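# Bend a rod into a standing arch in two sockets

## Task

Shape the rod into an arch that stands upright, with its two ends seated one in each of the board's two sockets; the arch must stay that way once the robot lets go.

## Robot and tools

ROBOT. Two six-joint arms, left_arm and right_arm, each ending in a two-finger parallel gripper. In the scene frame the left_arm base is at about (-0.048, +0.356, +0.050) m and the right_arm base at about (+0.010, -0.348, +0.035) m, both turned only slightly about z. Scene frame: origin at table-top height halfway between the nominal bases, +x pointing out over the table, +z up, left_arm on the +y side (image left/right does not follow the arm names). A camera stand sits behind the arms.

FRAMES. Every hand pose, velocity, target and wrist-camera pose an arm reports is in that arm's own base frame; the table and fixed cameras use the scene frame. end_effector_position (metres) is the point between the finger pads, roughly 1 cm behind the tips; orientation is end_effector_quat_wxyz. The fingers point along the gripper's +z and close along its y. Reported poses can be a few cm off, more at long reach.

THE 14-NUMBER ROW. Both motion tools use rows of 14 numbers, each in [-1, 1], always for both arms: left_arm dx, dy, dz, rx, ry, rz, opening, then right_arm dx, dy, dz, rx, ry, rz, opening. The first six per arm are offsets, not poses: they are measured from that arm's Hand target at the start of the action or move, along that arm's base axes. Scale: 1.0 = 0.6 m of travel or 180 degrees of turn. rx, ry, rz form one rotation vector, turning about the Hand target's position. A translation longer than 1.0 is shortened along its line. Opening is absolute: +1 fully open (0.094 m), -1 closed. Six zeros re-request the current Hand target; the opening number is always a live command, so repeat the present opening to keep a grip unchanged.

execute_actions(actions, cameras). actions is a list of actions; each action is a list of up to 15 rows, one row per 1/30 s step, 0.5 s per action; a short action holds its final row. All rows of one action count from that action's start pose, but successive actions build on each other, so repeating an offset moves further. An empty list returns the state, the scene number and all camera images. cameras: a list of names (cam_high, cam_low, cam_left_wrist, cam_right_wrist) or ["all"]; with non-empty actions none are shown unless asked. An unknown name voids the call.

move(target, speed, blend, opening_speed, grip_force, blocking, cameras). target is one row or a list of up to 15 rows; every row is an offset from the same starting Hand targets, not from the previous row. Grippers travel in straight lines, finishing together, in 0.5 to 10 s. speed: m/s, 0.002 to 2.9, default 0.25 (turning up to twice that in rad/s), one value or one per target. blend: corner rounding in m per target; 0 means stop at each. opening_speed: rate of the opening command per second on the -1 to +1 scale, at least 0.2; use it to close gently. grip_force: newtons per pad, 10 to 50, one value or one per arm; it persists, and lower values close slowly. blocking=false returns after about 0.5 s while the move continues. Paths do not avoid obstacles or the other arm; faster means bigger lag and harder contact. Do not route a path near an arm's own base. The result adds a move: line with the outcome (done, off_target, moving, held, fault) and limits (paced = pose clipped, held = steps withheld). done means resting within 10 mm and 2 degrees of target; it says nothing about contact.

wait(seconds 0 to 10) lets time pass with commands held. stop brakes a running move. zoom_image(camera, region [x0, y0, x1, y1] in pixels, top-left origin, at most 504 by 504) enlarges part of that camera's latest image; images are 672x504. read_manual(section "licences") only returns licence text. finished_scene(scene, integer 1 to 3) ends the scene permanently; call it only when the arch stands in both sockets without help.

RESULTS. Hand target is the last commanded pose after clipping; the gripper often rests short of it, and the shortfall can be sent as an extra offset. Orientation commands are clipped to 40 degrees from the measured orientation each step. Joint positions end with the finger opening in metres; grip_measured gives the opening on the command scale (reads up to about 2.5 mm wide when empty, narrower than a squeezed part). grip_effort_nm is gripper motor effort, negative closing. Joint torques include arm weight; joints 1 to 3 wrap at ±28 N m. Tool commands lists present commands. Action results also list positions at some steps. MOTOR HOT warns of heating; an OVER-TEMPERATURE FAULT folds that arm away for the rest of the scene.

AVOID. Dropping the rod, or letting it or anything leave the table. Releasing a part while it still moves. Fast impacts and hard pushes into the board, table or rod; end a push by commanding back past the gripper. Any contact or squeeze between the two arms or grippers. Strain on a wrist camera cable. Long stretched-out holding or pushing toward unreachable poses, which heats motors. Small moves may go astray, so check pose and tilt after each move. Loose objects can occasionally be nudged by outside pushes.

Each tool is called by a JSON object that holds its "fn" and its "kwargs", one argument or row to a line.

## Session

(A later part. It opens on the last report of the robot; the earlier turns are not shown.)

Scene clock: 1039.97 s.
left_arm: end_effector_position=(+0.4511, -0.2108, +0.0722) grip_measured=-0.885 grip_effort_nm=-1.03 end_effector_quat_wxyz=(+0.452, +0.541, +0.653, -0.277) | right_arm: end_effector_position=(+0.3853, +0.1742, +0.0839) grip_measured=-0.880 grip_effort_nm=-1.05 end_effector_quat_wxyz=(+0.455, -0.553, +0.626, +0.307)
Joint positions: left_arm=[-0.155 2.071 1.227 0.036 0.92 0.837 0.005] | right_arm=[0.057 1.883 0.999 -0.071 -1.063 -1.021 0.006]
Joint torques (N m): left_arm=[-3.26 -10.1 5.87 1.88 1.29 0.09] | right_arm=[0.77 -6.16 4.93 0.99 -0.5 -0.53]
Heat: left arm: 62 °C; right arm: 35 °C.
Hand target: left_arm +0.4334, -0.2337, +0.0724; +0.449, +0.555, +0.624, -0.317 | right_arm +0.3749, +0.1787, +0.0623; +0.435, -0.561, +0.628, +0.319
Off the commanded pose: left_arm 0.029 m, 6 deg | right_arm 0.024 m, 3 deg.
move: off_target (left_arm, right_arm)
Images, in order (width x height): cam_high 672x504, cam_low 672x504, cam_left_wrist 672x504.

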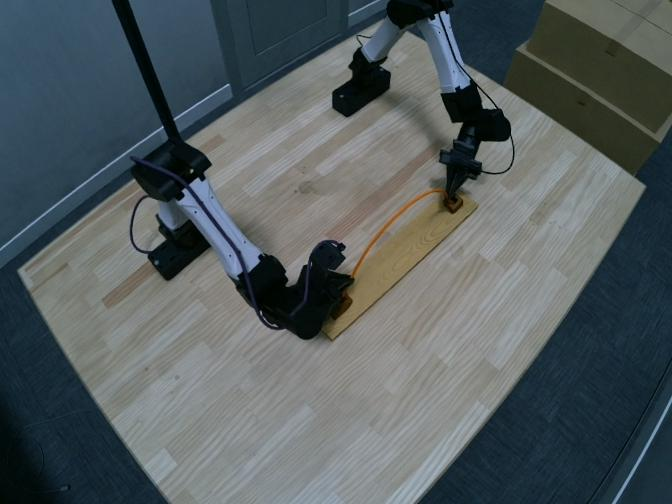

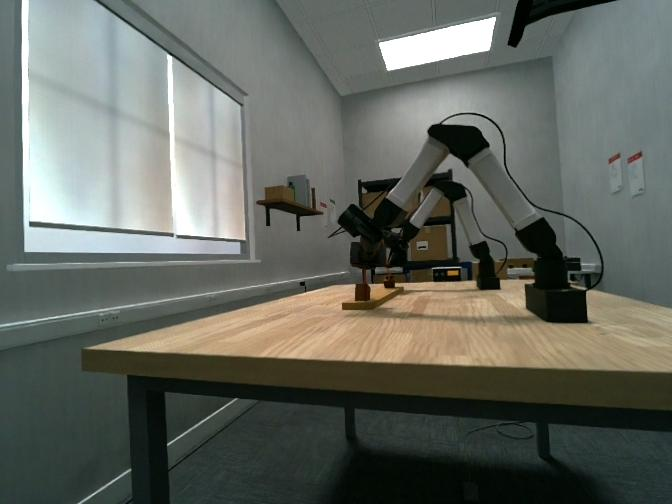

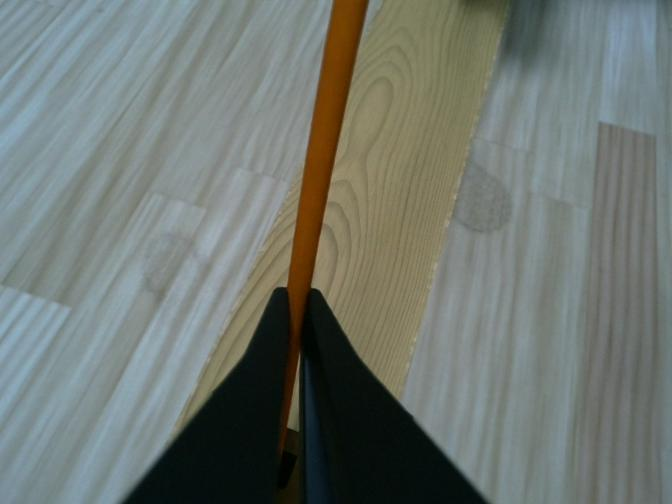

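{"fn": "move", "kwargs": {
  "target": [
    [-0.005, 0, 0.08, 0, 0, 0, -1, 0, 0.0, -0.0, 0, 0, 0, -1],
    [-0.005, 0.033, 0.08, 0, 0, 0, -1, 0, 0.0, -0.0, 0, 0, 0, -1],
    [-0.005, 0.033, 0.045, 0, 0, 0, -1, 0, 0.0, -0.0, 0, 0, 0, -1]
  ],
  "speed": 0.08,
  "blend": 0.003,
  "cameras": ["cam_low","cam_high","cam_left_wrist"]
}}

{"fn": "zoom_image", "kwargs": {
  "camera": "cam_low",
  "region": [345, 235, 405, 305]
}}

{"fn": "zoom_image", "kwargs": {
  "camera": "cam_high",
  "region": [430, 160, 490, 220]
}}

{"fn": "zoom_image", "kwargs": {
  "camera": "cam_left_wrist",
  "region": [240, 340, 400, 504]
}}

Scene clock: 1057.27 s.
left_arm: end_effector_position=(+0.4406, -0.1956, +0.0907) grip_measured=-0.885 grip_effort_nm=-1.03 end_effector_quat_wxyz=(+0.441, +0.543, +0.657, -0.282) | right_arm: end_effector_position=(+0.3853, +0.1742, +0.0839) grip_measured=-0.880 grip_effort_nm=-1.05 end_effector_quat_wxyz=(+0.456, -0.554, +0.626, +0.306)
Joint positions: left_arm=[-0.121 2.004 1.237 -0.113 0.945 0.897 0.005] | right_arm=[0.057 1.883 0.999 -0.071 -1.063 -1.023 0.006]
Joint torques (N m): left_arm=[-2.32 -10.26 7.43 1.75 1.39 0.11] | right_arm=[0.79 -6.15 4.94 0.99 -0.51 -0.5]
Heat: left arm: 64 °C; right arm: 35 °C.
Hand target: left_arm +0.4304, -0.2139, +0.0993; +0.449, +0.555, +0.624, -0.317 | right_arm +0.3749, +0.1787, +0.0623; +0.435, -0.561, +0.628, +0.319
Off the commanded pose: left_arm 0.023 m, 6 deg | right_arm 0.024 m, 3 deg.
move: off_target (left_arm, right_arm)
Images, in order (width x height): cam_high 672x504, cam_low 672x504, cam_left_wrist 672x504.

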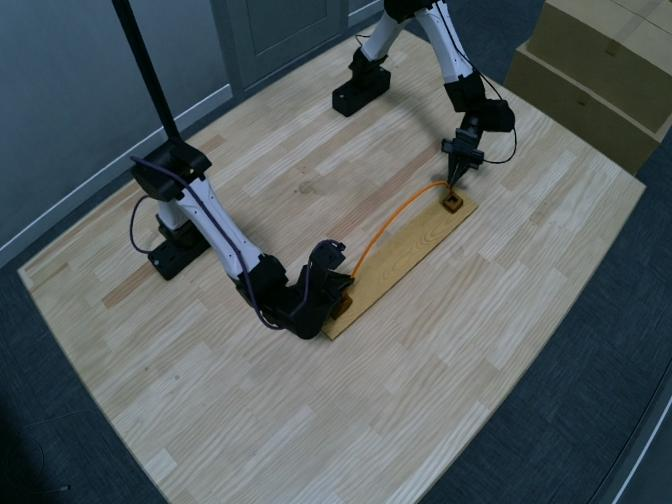

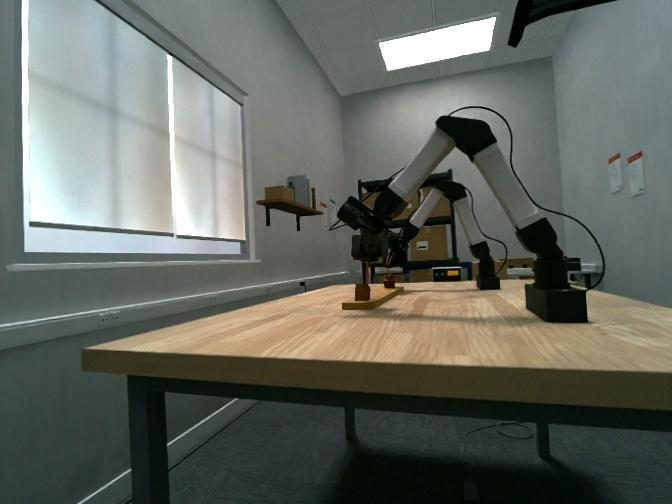

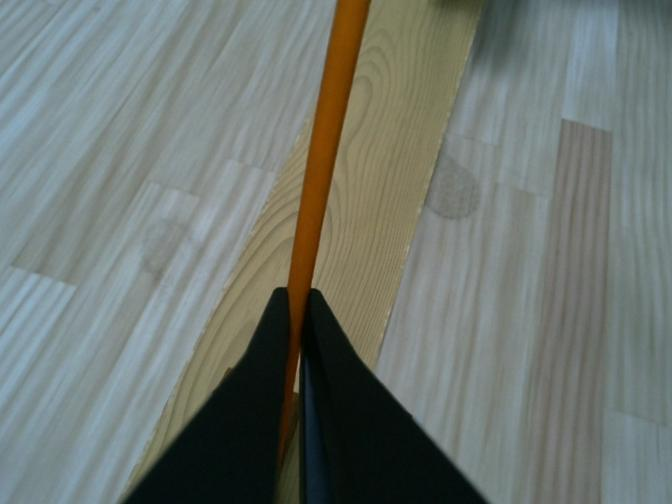

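Scaled by 7.200 from the camera's 672x504 image, which has a finer 960x720 frame.

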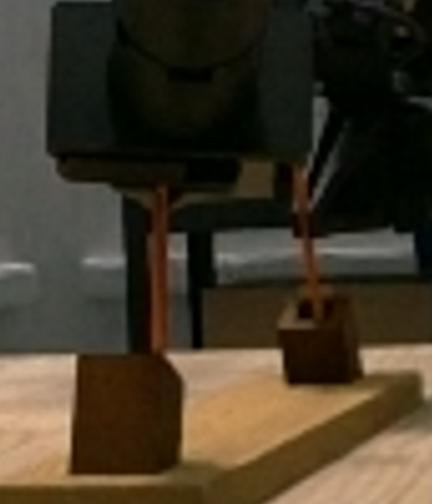

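Scaled by 8.400 from the camera's 672x504 image, which has a finer 960x720 frame.

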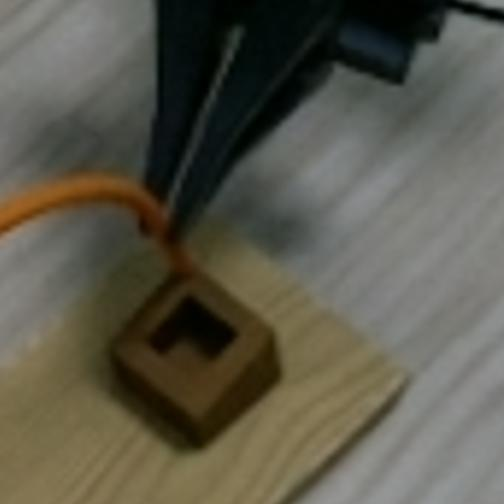

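Scaled by 3.073 from the camera's 672x504 image, which has a finer 960x720 frame.

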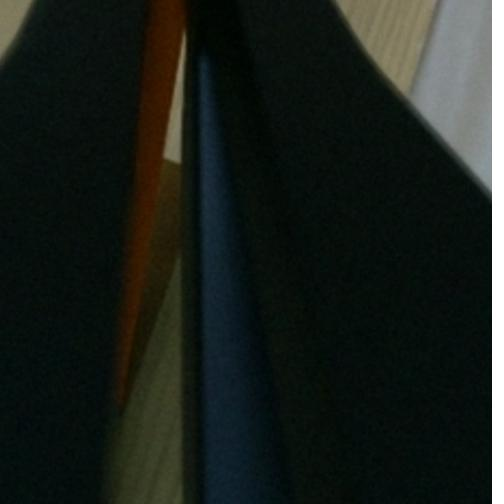

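{"fn": "move", "kwargs": {
  "target": [
    [0.012, -0.007, 0.02, 0, 0, 0, -1, 0, 0.0, -0.0, 0, 0, 0, -1],
    [0.012, -0.007, -0.015, 0, 0, 0, -1, 0, 0.0, -0.0, 0, 0, 0, -1]
  ],
  "speed": 0.08,
  "blend": 0.001,
  "cameras": ["cam_low","cam_high","cam_left_wrist"]
}}

{"fn": "zoom_image", "kwargs": {
  "camera": "cam_low",
  "region": [345, 235, 405, 305]
}}

{"fn": "zoom_image", "kwargs": {
  "camera": "cam_high",
  "region": [430, 160, 490, 220]
}}

{"fn": "zoom_image", "kwargs": {
  "camera": "cam_left_wrist",
  "region": [240, 340, 400, 504]
}}

Scene clock: 1071.77 s.
left_arm: end_effector_position=(+0.4471, -0.1985, +0.0887) grip_measured=-0.885 grip_effort_nm=-1.03 end_effector_quat_wxyz=(+0.452, +0.546, +0.645, -0.285) | right_arm: end_effector_position=(+0.3853, +0.1742, +0.0839) grip_measured=-0.880 grip_effort_nm=-1.05 end_effector_quat_wxyz=(+0.456, -0.554, +0.626, +0.306)
Joint positions: left_arm=[-0.121 2.035 1.253 -0.073 0.966 0.898 0.005] | right_arm=[0.057 1.883 0.999 -0.071 -1.063 -1.023 0.006]
Joint torques (N m): left_arm=[-2.78 -9.62 7.91 1.69 1.09 0.01] | right_arm=[0.77 -6.15 4.94 0.99 -0.51 -0.51]
Heat: left arm: 65 °C; right arm: 35 °C.
Hand target: left_arm +0.4376, -0.2181, +0.0904; +0.449, +0.555, +0.624, -0.317 | right_arm +0.3749, +0.1787, +0.0623; +0.435, -0.561, +0.628, +0.319
Off the commanded pose: left_arm 0.022 m, 5 deg | right_arm 0.024 m, 3 deg.
move: off_target (left_arm, right_arm)
Images, in order (width x height): cam_high 672x504, cam_low 672x504, cam_left_wrist 672x504.

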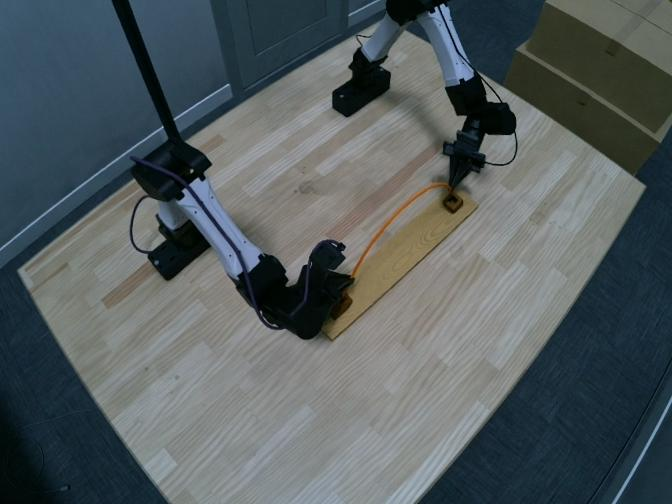

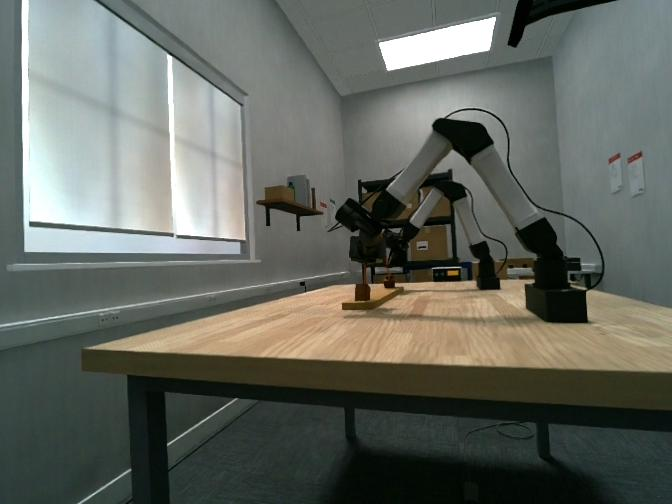

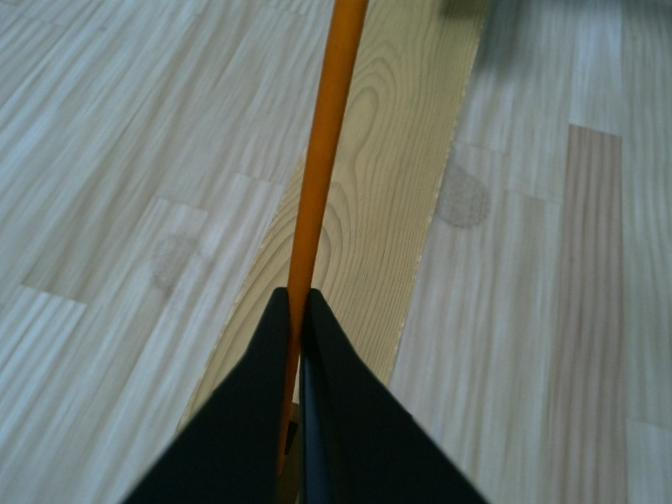

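Scaled by 7.200 from the camera's 672x504 image, which has a finer 960x720 frame.

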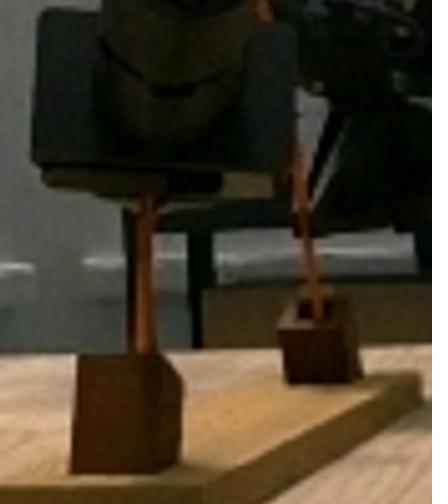

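Scaled by 8.400 from the camera's 672x504 image, which has a finer 960x720 frame.

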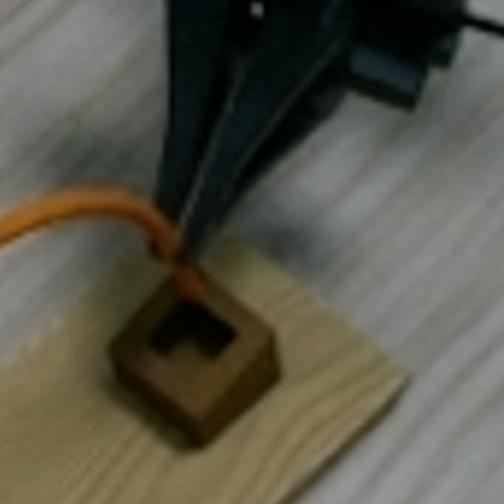

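Scaled by 3.073 from the camera's 672x504 image, which has a finer 960x720 frame.

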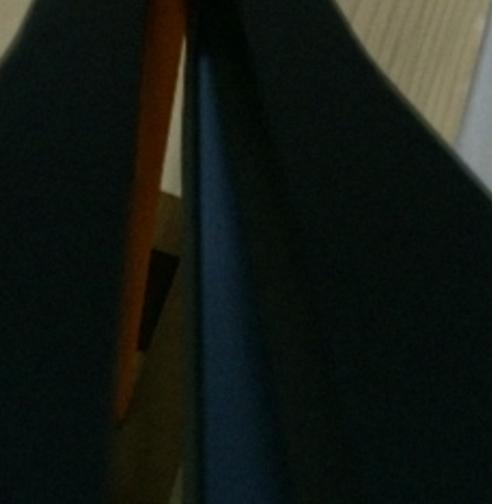

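{"fn": "move", "kwargs": {
  "target": [
    [0.007, -0.02, 0.01, 0, 0, 0, -1, 0, 0.0, -0.0, 0, 0, 0, -1],
    [0.003, -0.02, -0.05, 0, 0, 0, -1, 0, 0.0, -0.0, 0, 0, 0, -1]
  ],
  "speed": 0.05,
  "blend": 0.001,
  "cameras": ["cam_low","cam_high","cam_left_wrist"]
}}

{"fn": "zoom_image", "kwargs": {
  "camera": "cam_low",
  "region": [345, 235, 405, 305]
}}

{"fn": "zoom_image", "kwargs": {
  "camera": "cam_high",
  "region": [430, 160, 490, 220]
}}

{"fn": "zoom_image", "kwargs": {
  "camera": "cam_left_wrist",
  "region": [240, 340, 400, 504]
}}

Scene clock: 1085.53 s.
left_arm: end_effector_position=(+0.4576, -0.2031, +0.0616) grip_measured=-0.885 grip_effort_nm=-1.03 end_effector_quat_wxyz=(+0.457, +0.544, +0.647, -0.278) | right_arm: end_effector_position=(+0.3853, +0.1742, +0.0839) grip_measured=-0.880 grip_effort_nm=-1.04 end_effector_quat_wxyz=(+0.456, -0.554, +0.626, +0.306)
Joint positions: left_arm=[-0.132 2.117 1.244 0.051 0.947 0.869 0.005] | right_arm=[0.057 1.883 0.999 -0.071 -1.063 -1.023 0.006]
Joint torques (N m): left_arm=[-4.25 -10.54 5.52 1.83 1.08 -0.05] | right_arm=[0.77 -6.15 4.96 0.99 -0.5 -0.52]
Heat: left arm: 62 °C; right arm: 34 °C.
Hand target: left_arm +0.4393, -0.2301, +0.0603; +0.449, +0.555, +0.624, -0.317 | right_arm +0.3749, +0.1787, +0.0623; +0.435, -0.561, +0.628, +0.319
Off the commanded pose: left_arm 0.033 m, 5 deg | right_arm 0.024 m, 3 deg.
move: off_target (left_arm, right_arm)
Images, in order (width x height): cam_high 672x504, cam_low 672x504, cam_left_wrist 672x504.

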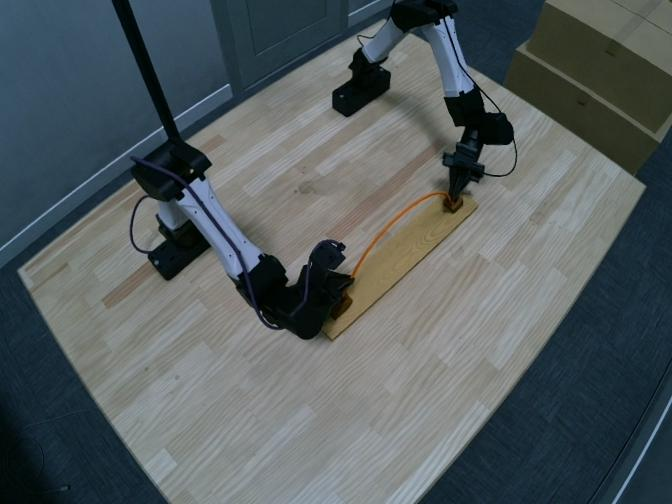

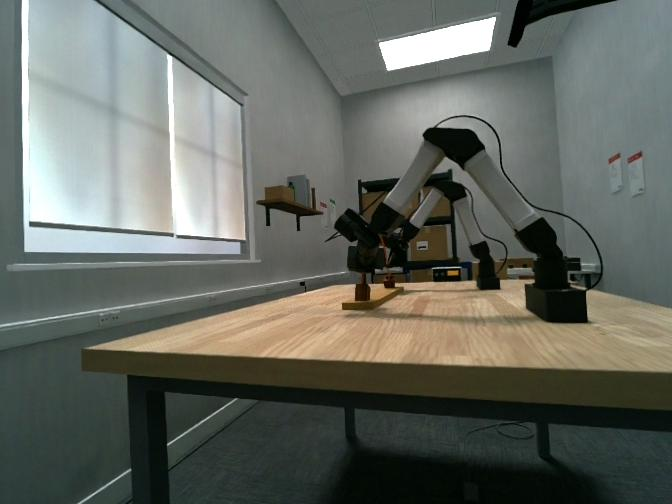

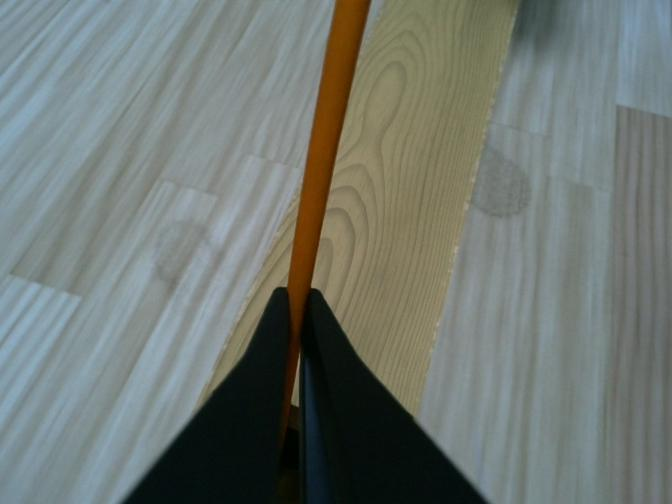

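Scaled by 7.200 from the camera's 672x504 image, which has a finer 960x720 frame.

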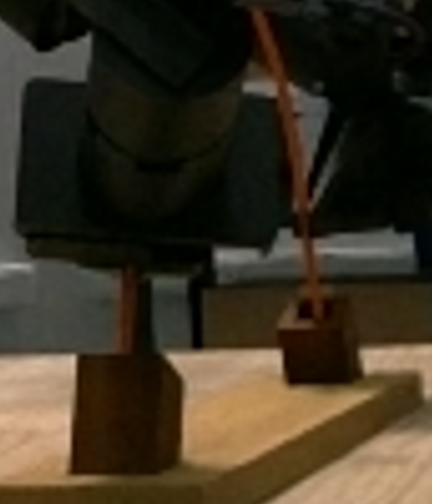

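Scaled by 8.400 from the camera's 672x504 image, which has a finer 960x720 frame.

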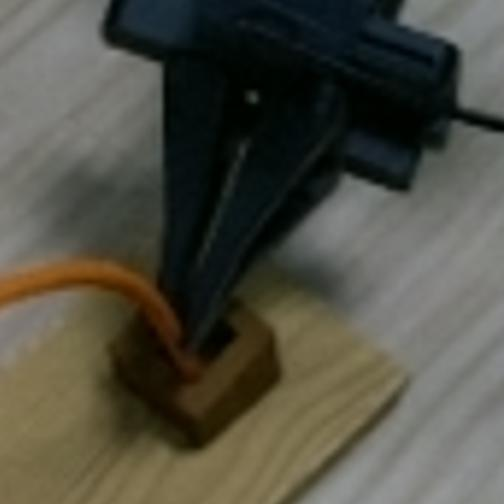

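Scaled by 3.073 from the camera's 672x504 image, which has a finer 960x720 frame.

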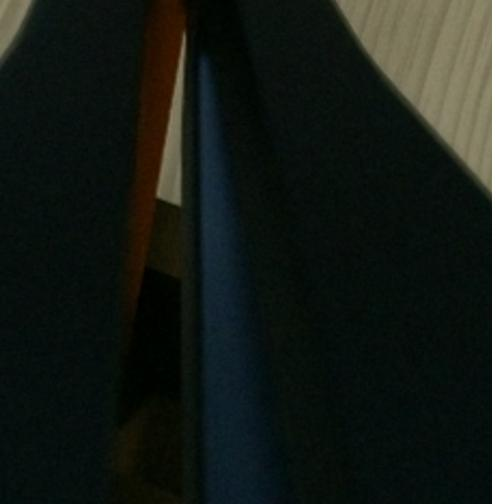

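{"fn": "zoom_image", "kwargs": {
  "camera": "cam_high",
  "region": [440, 185, 470, 215]
}}

{"fn": "zoom_image", "kwargs": {
  "camera": "cam_left_wrist",
  "region": [265, 400, 325, 504]
}}

Scaled by 16.800 from the camera's 672x504 image, which has a finer 960x720 frame.

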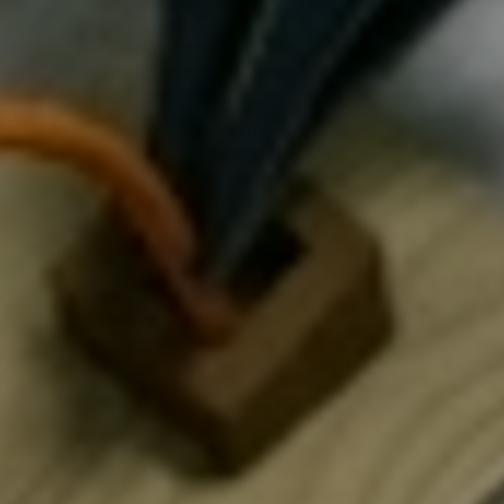

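Scaled by 4.846 from the camera's 672x504 image, which has a finer 960x720 frame.

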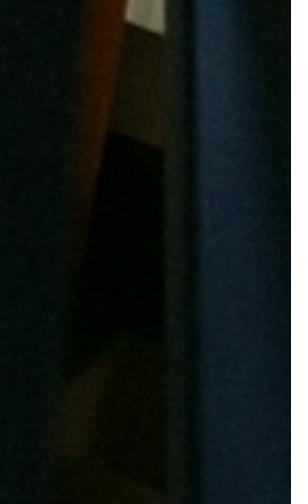

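{"fn": "move", "kwargs": {
  "target": [
    [-0.013, 0.025, -0.04, 0, 0, 0, -1, 0, -0.02, -0.02, 0, 0, 0, -1]
  ],
  "speed": 0.05,
  "cameras": ["cam_low","cam_high","cam_left_wrist","cam_right_wrist"]
}}

{"fn": "zoom_image", "kwargs": {
  "camera": "cam_low",
  "region": [345, 235, 405, 305]
}}

{"fn": "zoom_image", "kwargs": {
  "camera": "cam_high",
  "region": [440, 180, 480, 220]
}}

{"fn": "zoom_image", "kwargs": {
  "camera": "cam_right_wrist",
  "region": [240, 340, 400, 504]
}}

Scene clock: 1124.77 s.
left_arm: end_effector_position=(+0.4537, -0.2001, +0.0540) grip_measured=-0.885 grip_effort_nm=-1.03 end_effector_quat_wxyz=(+0.476, +0.551, +0.628, -0.276) | right_arm: end_effector_position=(+0.3827, +0.1713, +0.0826) grip_measured=-0.880 grip_effort_nm=-1.05 end_effector_quat_wxyz=(-0.467, +0.561, -0.605, -0.317)
Joint positions: left_arm=[-0.12 2.13 1.193 0.152 0.978 0.888 0.005] | right_arm=[0.038 1.906 0.999 -0.071 -1.119 -1.08 0.006]
Joint torques (N m): left_arm=[-2.51 -8.9 4.36 1.38 0.96 0.1] | right_arm=[-0.51 -5.48 4.57 0.69 -0.11 -0.61]
Heat: left arm: 65 °C; right arm: 34 °C.
Hand target: left_arm +0.4315, -0.2152, +0.0363; +0.449, +0.555, +0.624, -0.317 | right_arm +0.3749, +0.1667, +0.0504; -0.435, +0.561, -0.628, -0.319
Off the commanded pose: left_arm 0.032 m, 6 deg | right_arm 0.034 m, 5 deg.
move: off_target (left_arm, right_arm)

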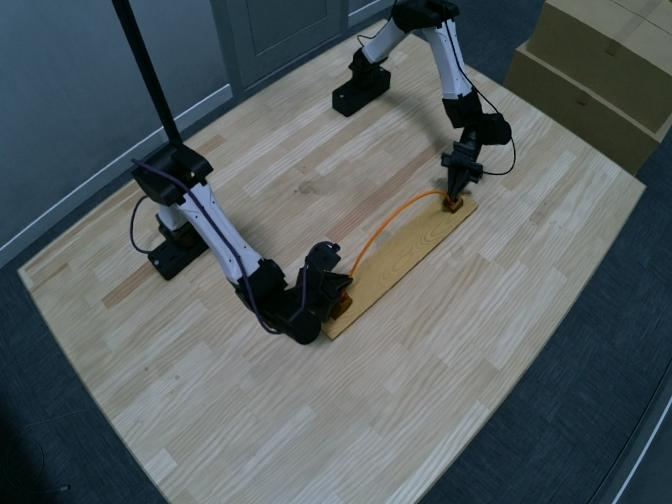

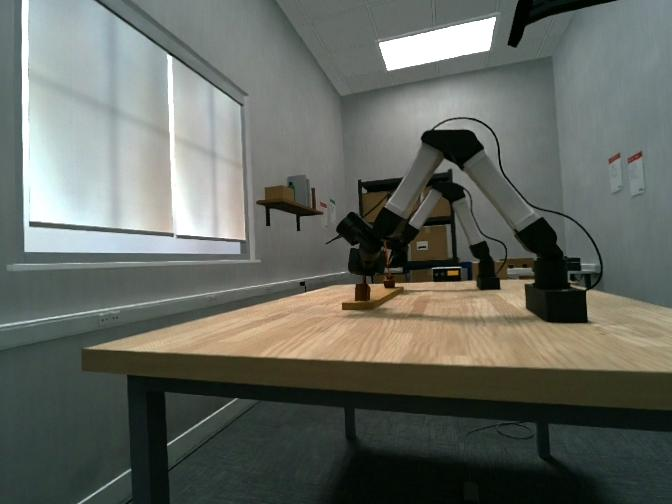

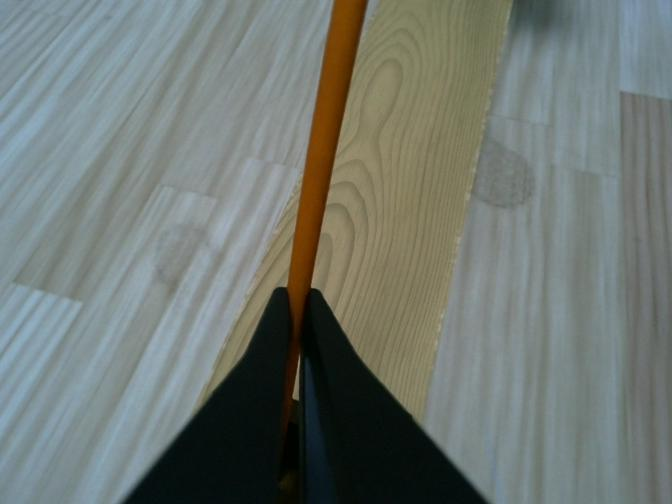

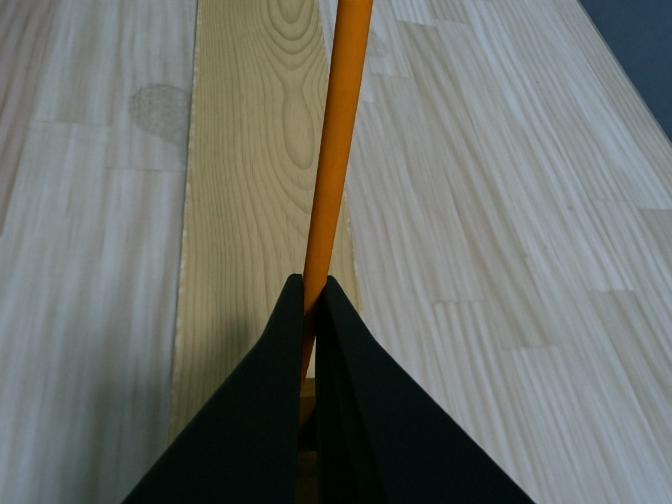

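Scaled by 7.200 from the camera's 672x504 image, which has a finer 960x720 frame.

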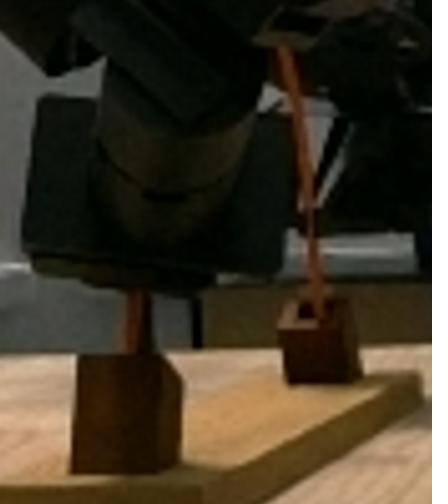

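Scaled by 12.600 from the camera's 672x504 image, which has a finer 960x720 frame.

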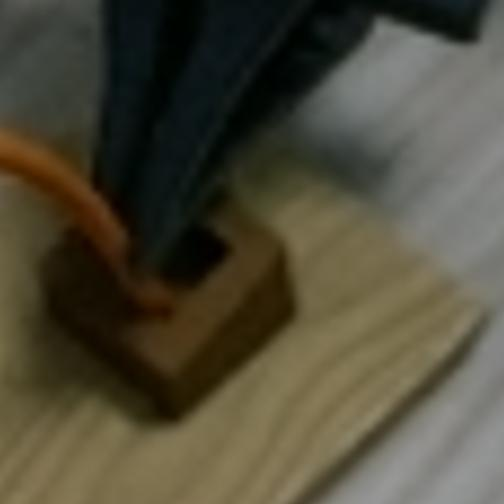

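Scaled by 3.073 from the camera's 672x504 image, which has a finer 960x720 frame.

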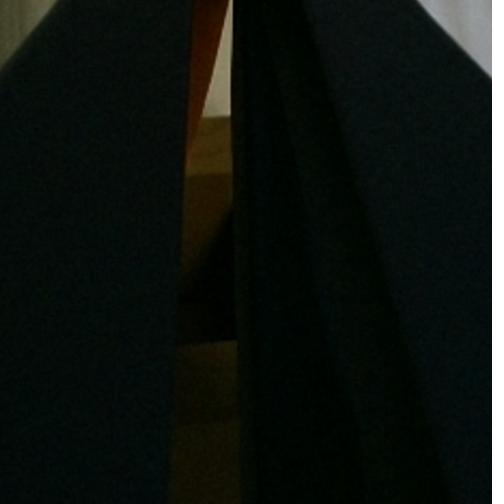

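{"fn": "move", "kwargs": {
  "target": [
    [0, 0.04, -0.02, 0, 0, 0, -1, 0, -0.04, -0.03, 0, 0, 0, -1]
  ],
  "speed": 0.05,
  "cameras": ["cam_low","cam_high","cam_left_wrist","cam_right_wrist"]
}}

{"fn": "zoom_image", "kwargs": {
  "camera": "cam_low",
  "region": [345, 235, 405, 305]
}}

{"fn": "zoom_image", "kwargs": {
  "camera": "cam_high",
  "region": [440, 180, 480, 220]
}}

{"fn": "zoom_image", "kwargs": {
  "camera": "cam_right_wrist",
  "region": [240, 340, 400, 504]
}}

{"fn": "zoom_image", "kwargs": {
  "camera": "cam_left_wrist",
  "region": [240, 340, 400, 504]
}}

Scene clock: 1144.43 s.
left_arm: end_effector_position=(+0.4463, -0.1945, +0.0542) grip_measured=-0.885 grip_effort_nm=-1.03 end_effector_quat_wxyz=(+0.491, +0.571, +0.589, -0.292) | right_arm: end_effector_position=(+0.3767, +0.1616, +0.0821) grip_measured=-0.880 grip_effort_nm=-1.05 end_effector_quat_wxyz=(-0.492, +0.571, -0.567, -0.333)
Joint positions: left_arm=[-0.091 2.151 1.193 0.143 1.075 0.985 0.005] | right_arm=[-0.005 1.94 0.999 -0.098 -1.221 -1.204 0.006]
Joint torques (N m): left_arm=[-0.05 -8.42 3.9 0.86 0.28 0.09] | right_arm=[-2.8 -4.33 4.48 0.08 0.59 -0.69]
Heat: left arm: 60 °C; right arm: 33 °C.
Hand target: left_arm +0.4316, -0.1911, +0.0244; +0.449, +0.555, +0.624, -0.317 | right_arm +0.3749, +0.1427, +0.0323; -0.435, +0.561, -0.628, -0.319
Off the commanded pose: left_arm 0.034 m, 7 deg | right_arm 0.053 m, 10 deg.
move: off_target (left_arm, right_arm)

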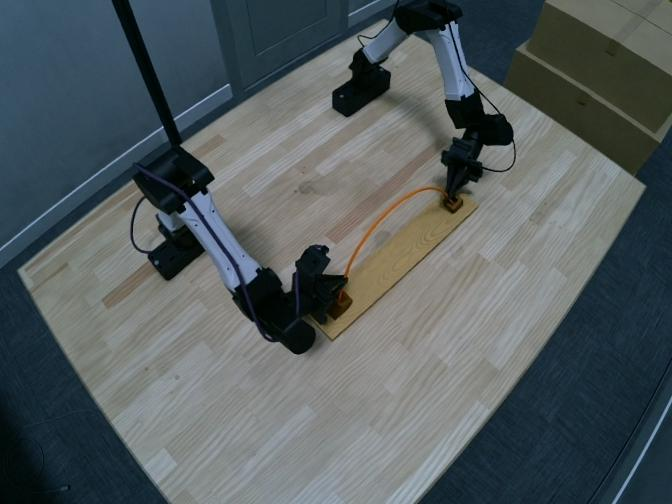

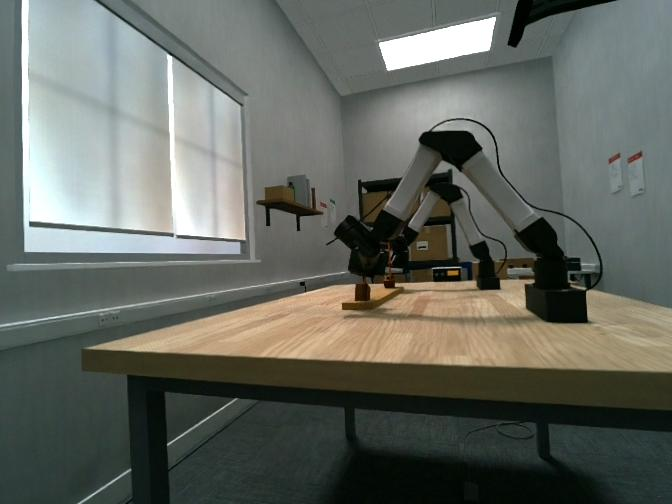

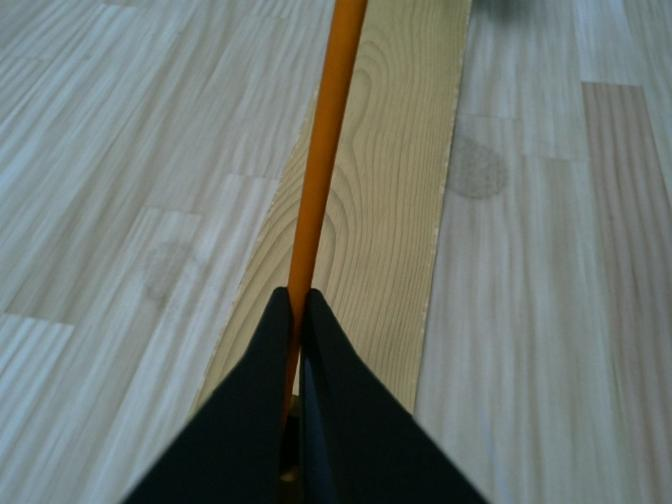

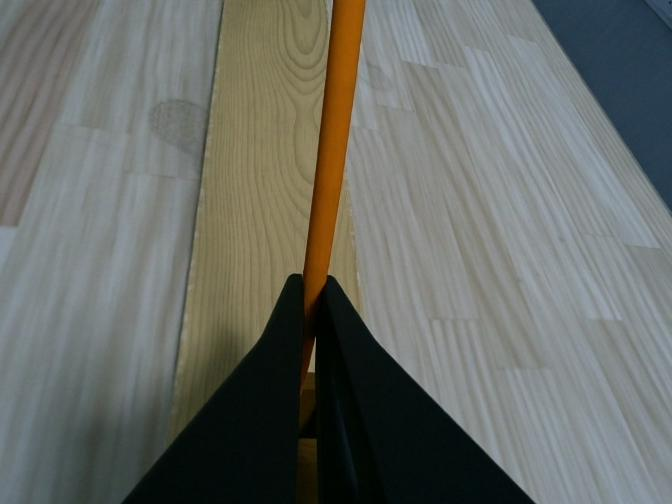

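Scaled by 7.200 from the camera's 672x504 image, which has a finer 960x720 frame.

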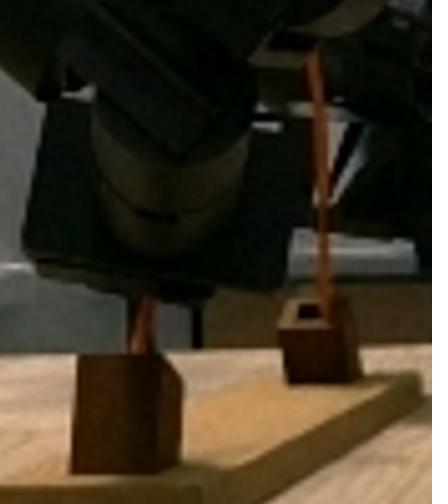

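Scaled by 12.600 from the camera's 672x504 image, which has a finer 960x720 frame.

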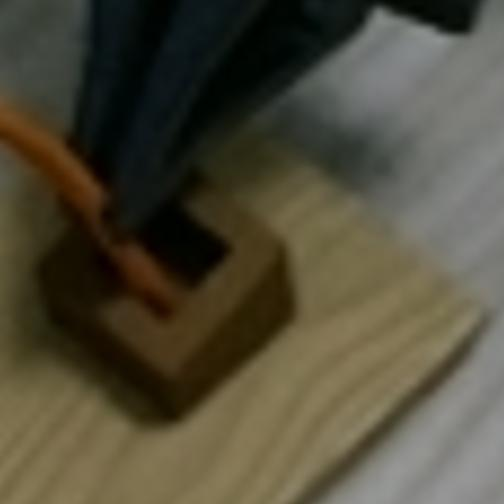

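Scaled by 3.073 from the camera's 672x504 image, which has a finer 960x720 frame.

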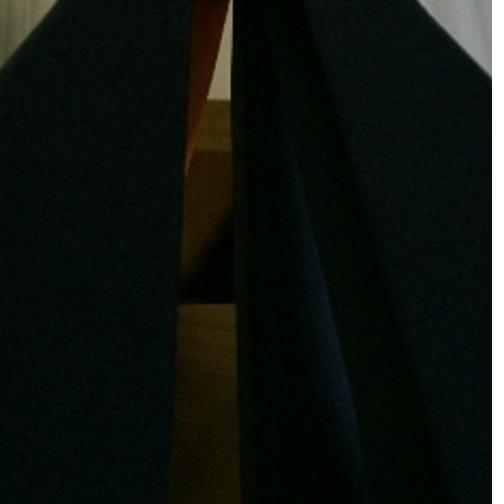

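Scaled by 3.073 from the camera's 672x504 image, which has a finer 960x720 frame.

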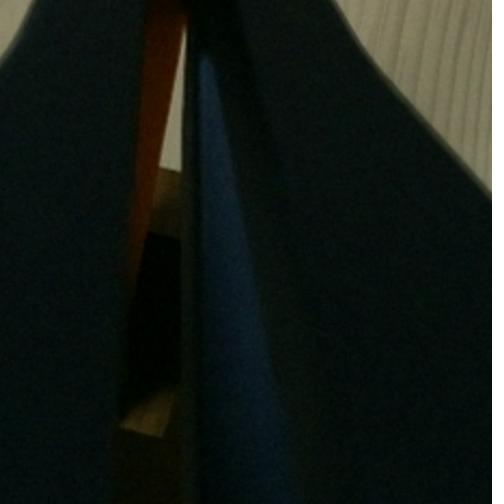

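{"fn": "move", "kwargs": {
  "target": [
    [0.015, 0, 0.05, 0, 0, 0, -1, 0.022, 0.03, 0.075, 0, 0, 0, -1]
  ],
  "speed": 0.05,
  "cameras": ["cam_low","cam_high"]
}}

{"fn": "zoom_image", "kwargs": {
  "camera": "cam_low",
  "region": [345, 235, 405, 305]
}}

{"fn": "zoom_image", "kwargs": {
  "camera": "cam_high",
  "region": [440, 180, 480, 220]
}}

Scene clock: 1159.77 s.
left_arm: end_effector_position=(+0.4459, -0.1909, +0.0565) grip_measured=-0.885 grip_effort_nm=-1.03 end_effector_quat_wxyz=(+0.472, +0.561, +0.607, -0.308) | right_arm: end_effector_position=(+0.3885, +0.1634, +0.0861) grip_measured=-0.880 grip_effort_nm=-1.05 end_effector_quat_wxyz=(-0.459, +0.559, -0.606, -0.332)
Joint positions: left_arm=[-0.083 2.147 1.231 0.036 1.078 0.985 0.005] | right_arm=[0.012 1.94 1.08 -0.21 -1.15 -1.149 0.006]
Joint torques (N m): left_arm=[-0.58 -12.66 7.05 0.69 0.31 0.05] | right_arm=[0.1 -10.4 6.99 0.4 0.09 -0.16]
Heat: left arm: 60 °C; right arm: 33 °C.
Hand target: left_arm +0.4405, -0.1912, +0.0543; +0.449, +0.555, +0.624, -0.317 | right_arm +0.3881, +0.1607, +0.0773; -0.435, +0.561, -0.628, -0.319
Off the commanded pose: left_arm 0.006 m, 3 deg | right_arm 0.009 m, 4 deg.
move: off_target (left_arm, right_arm)
Images, in order (width x height): cam_high 672x504, cam_low 672x504.

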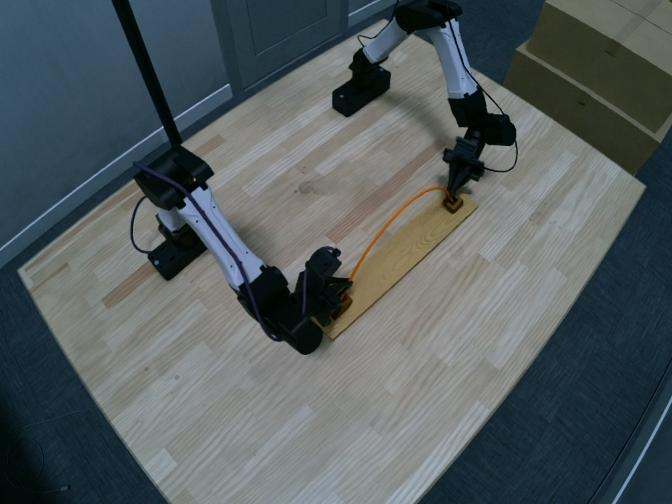

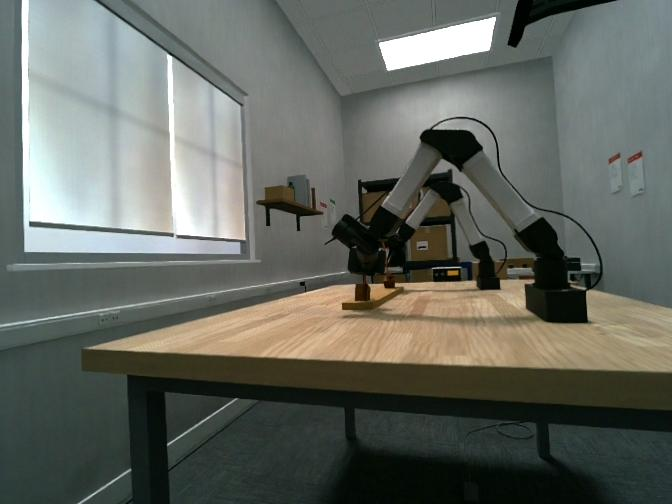

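Scaled by 7.200 from the camera's 672x504 image, which has a finer 960x720 frame.

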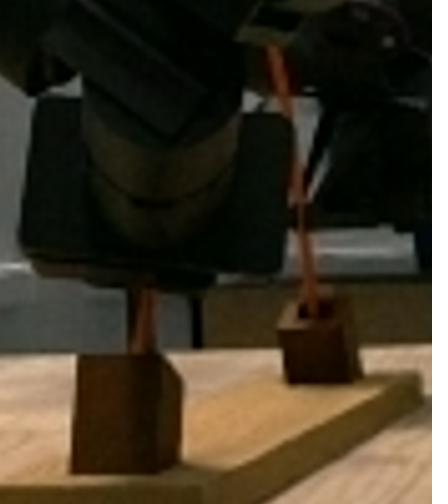

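Scaled by 12.600 from the camera's 672x504 image, which has a finer 960x720 frame.

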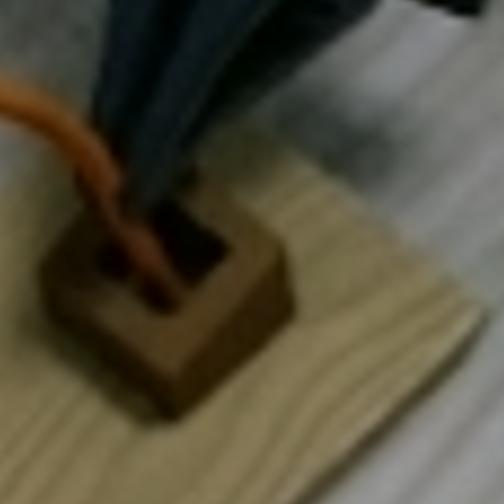

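{"fn": "move", "kwargs": {
  "target": [0, 0, 0, 0, 0, 0, 0.0, 0, 0, 0, 0, 0, 0, 0.0],
  "opening_speed": 0.4,
  "cameras": ["all"]
}}

{"fn": "zoom_image", "kwargs": {
  "camera": "cam_low",
  "region": [345, 235, 405, 305]
}}

{"fn": "zoom_image", "kwargs": {
  "camera": "cam_high",
  "region": [420, 160, 480, 220]
}}

Scene clock: 1169.67 s.
left_arm: end_effector_position=(+0.4361, -0.1896, +0.0480) grip_measured=-0.002 grip_effort_nm=0.09 end_effector_quat_wxyz=(+0.444, +0.549, +0.628, -0.327) | right_arm: end_effector_position=(+0.3883, +0.1584, +0.0743) grip_measured=-0.002 grip_effort_nm=0.10 end_effector_quat_wxyz=(+0.436, -0.556, +0.632, +0.317)
Joint positions: left_arm=[-0.083 2.147 1.231 -0.047 1.073 0.985 0.047] | right_arm=[0.012 1.94 1.08 -0.248 -1.084 -1.149 0.047]
Joint torques (N m): left_arm=[-0.61 -12.37 7.69 1.4 0.38 0.11] | right_arm=[0.18 -10.13 7.49 0.71 -0.59 -0.2]
Heat: left arm: 60 °C; right arm: 35 °C.
Hand target: left_arm +0.4405, -0.1912, +0.0543; +0.449, +0.555, +0.624, -0.317 | right_arm +0.3881, +0.1607, +0.0773; +0.435, -0.561, +0.628, +0.319
Off the commanded pose: left_arm 0.008 m, 1 deg | right_arm 0.004 m, 1 deg.
move: done

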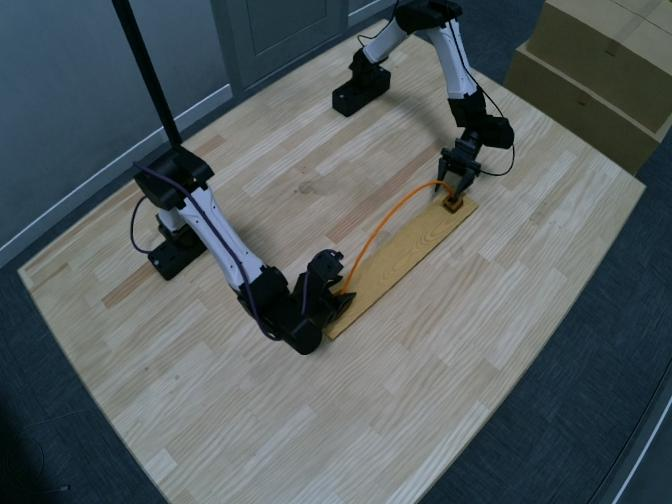

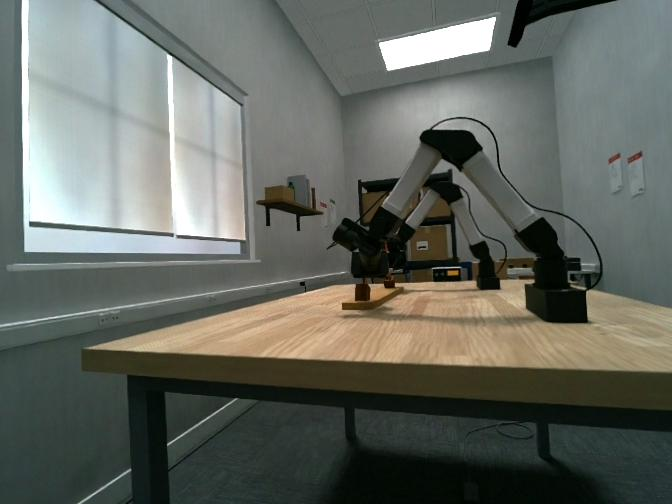

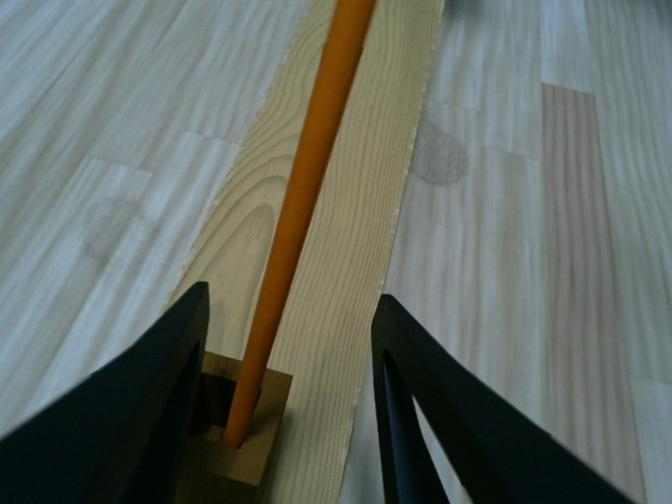

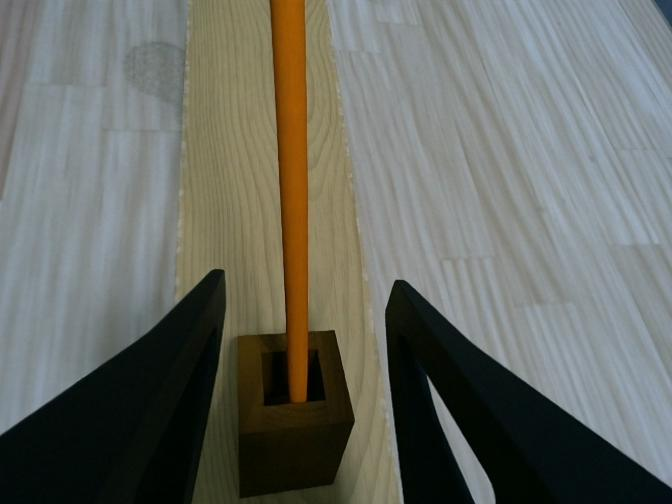

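Scaled by 7.200 from the camera's 672x504 image, which has a finer 960x720 frame.

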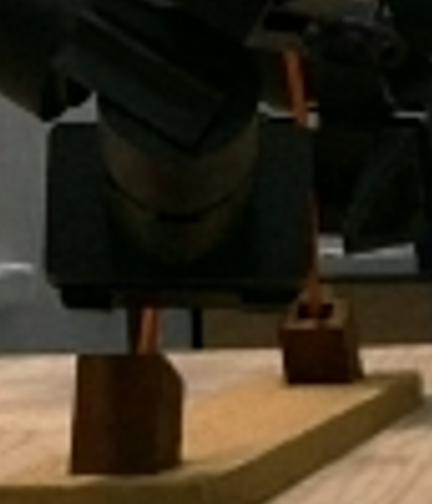

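Scaled by 8.400 from the camera's 672x504 image, which has a finer 960x720 frame.

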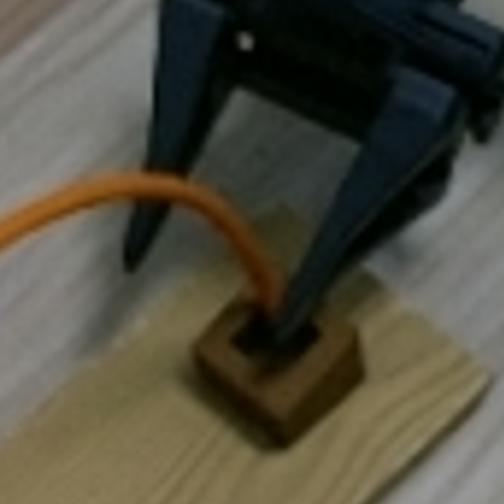

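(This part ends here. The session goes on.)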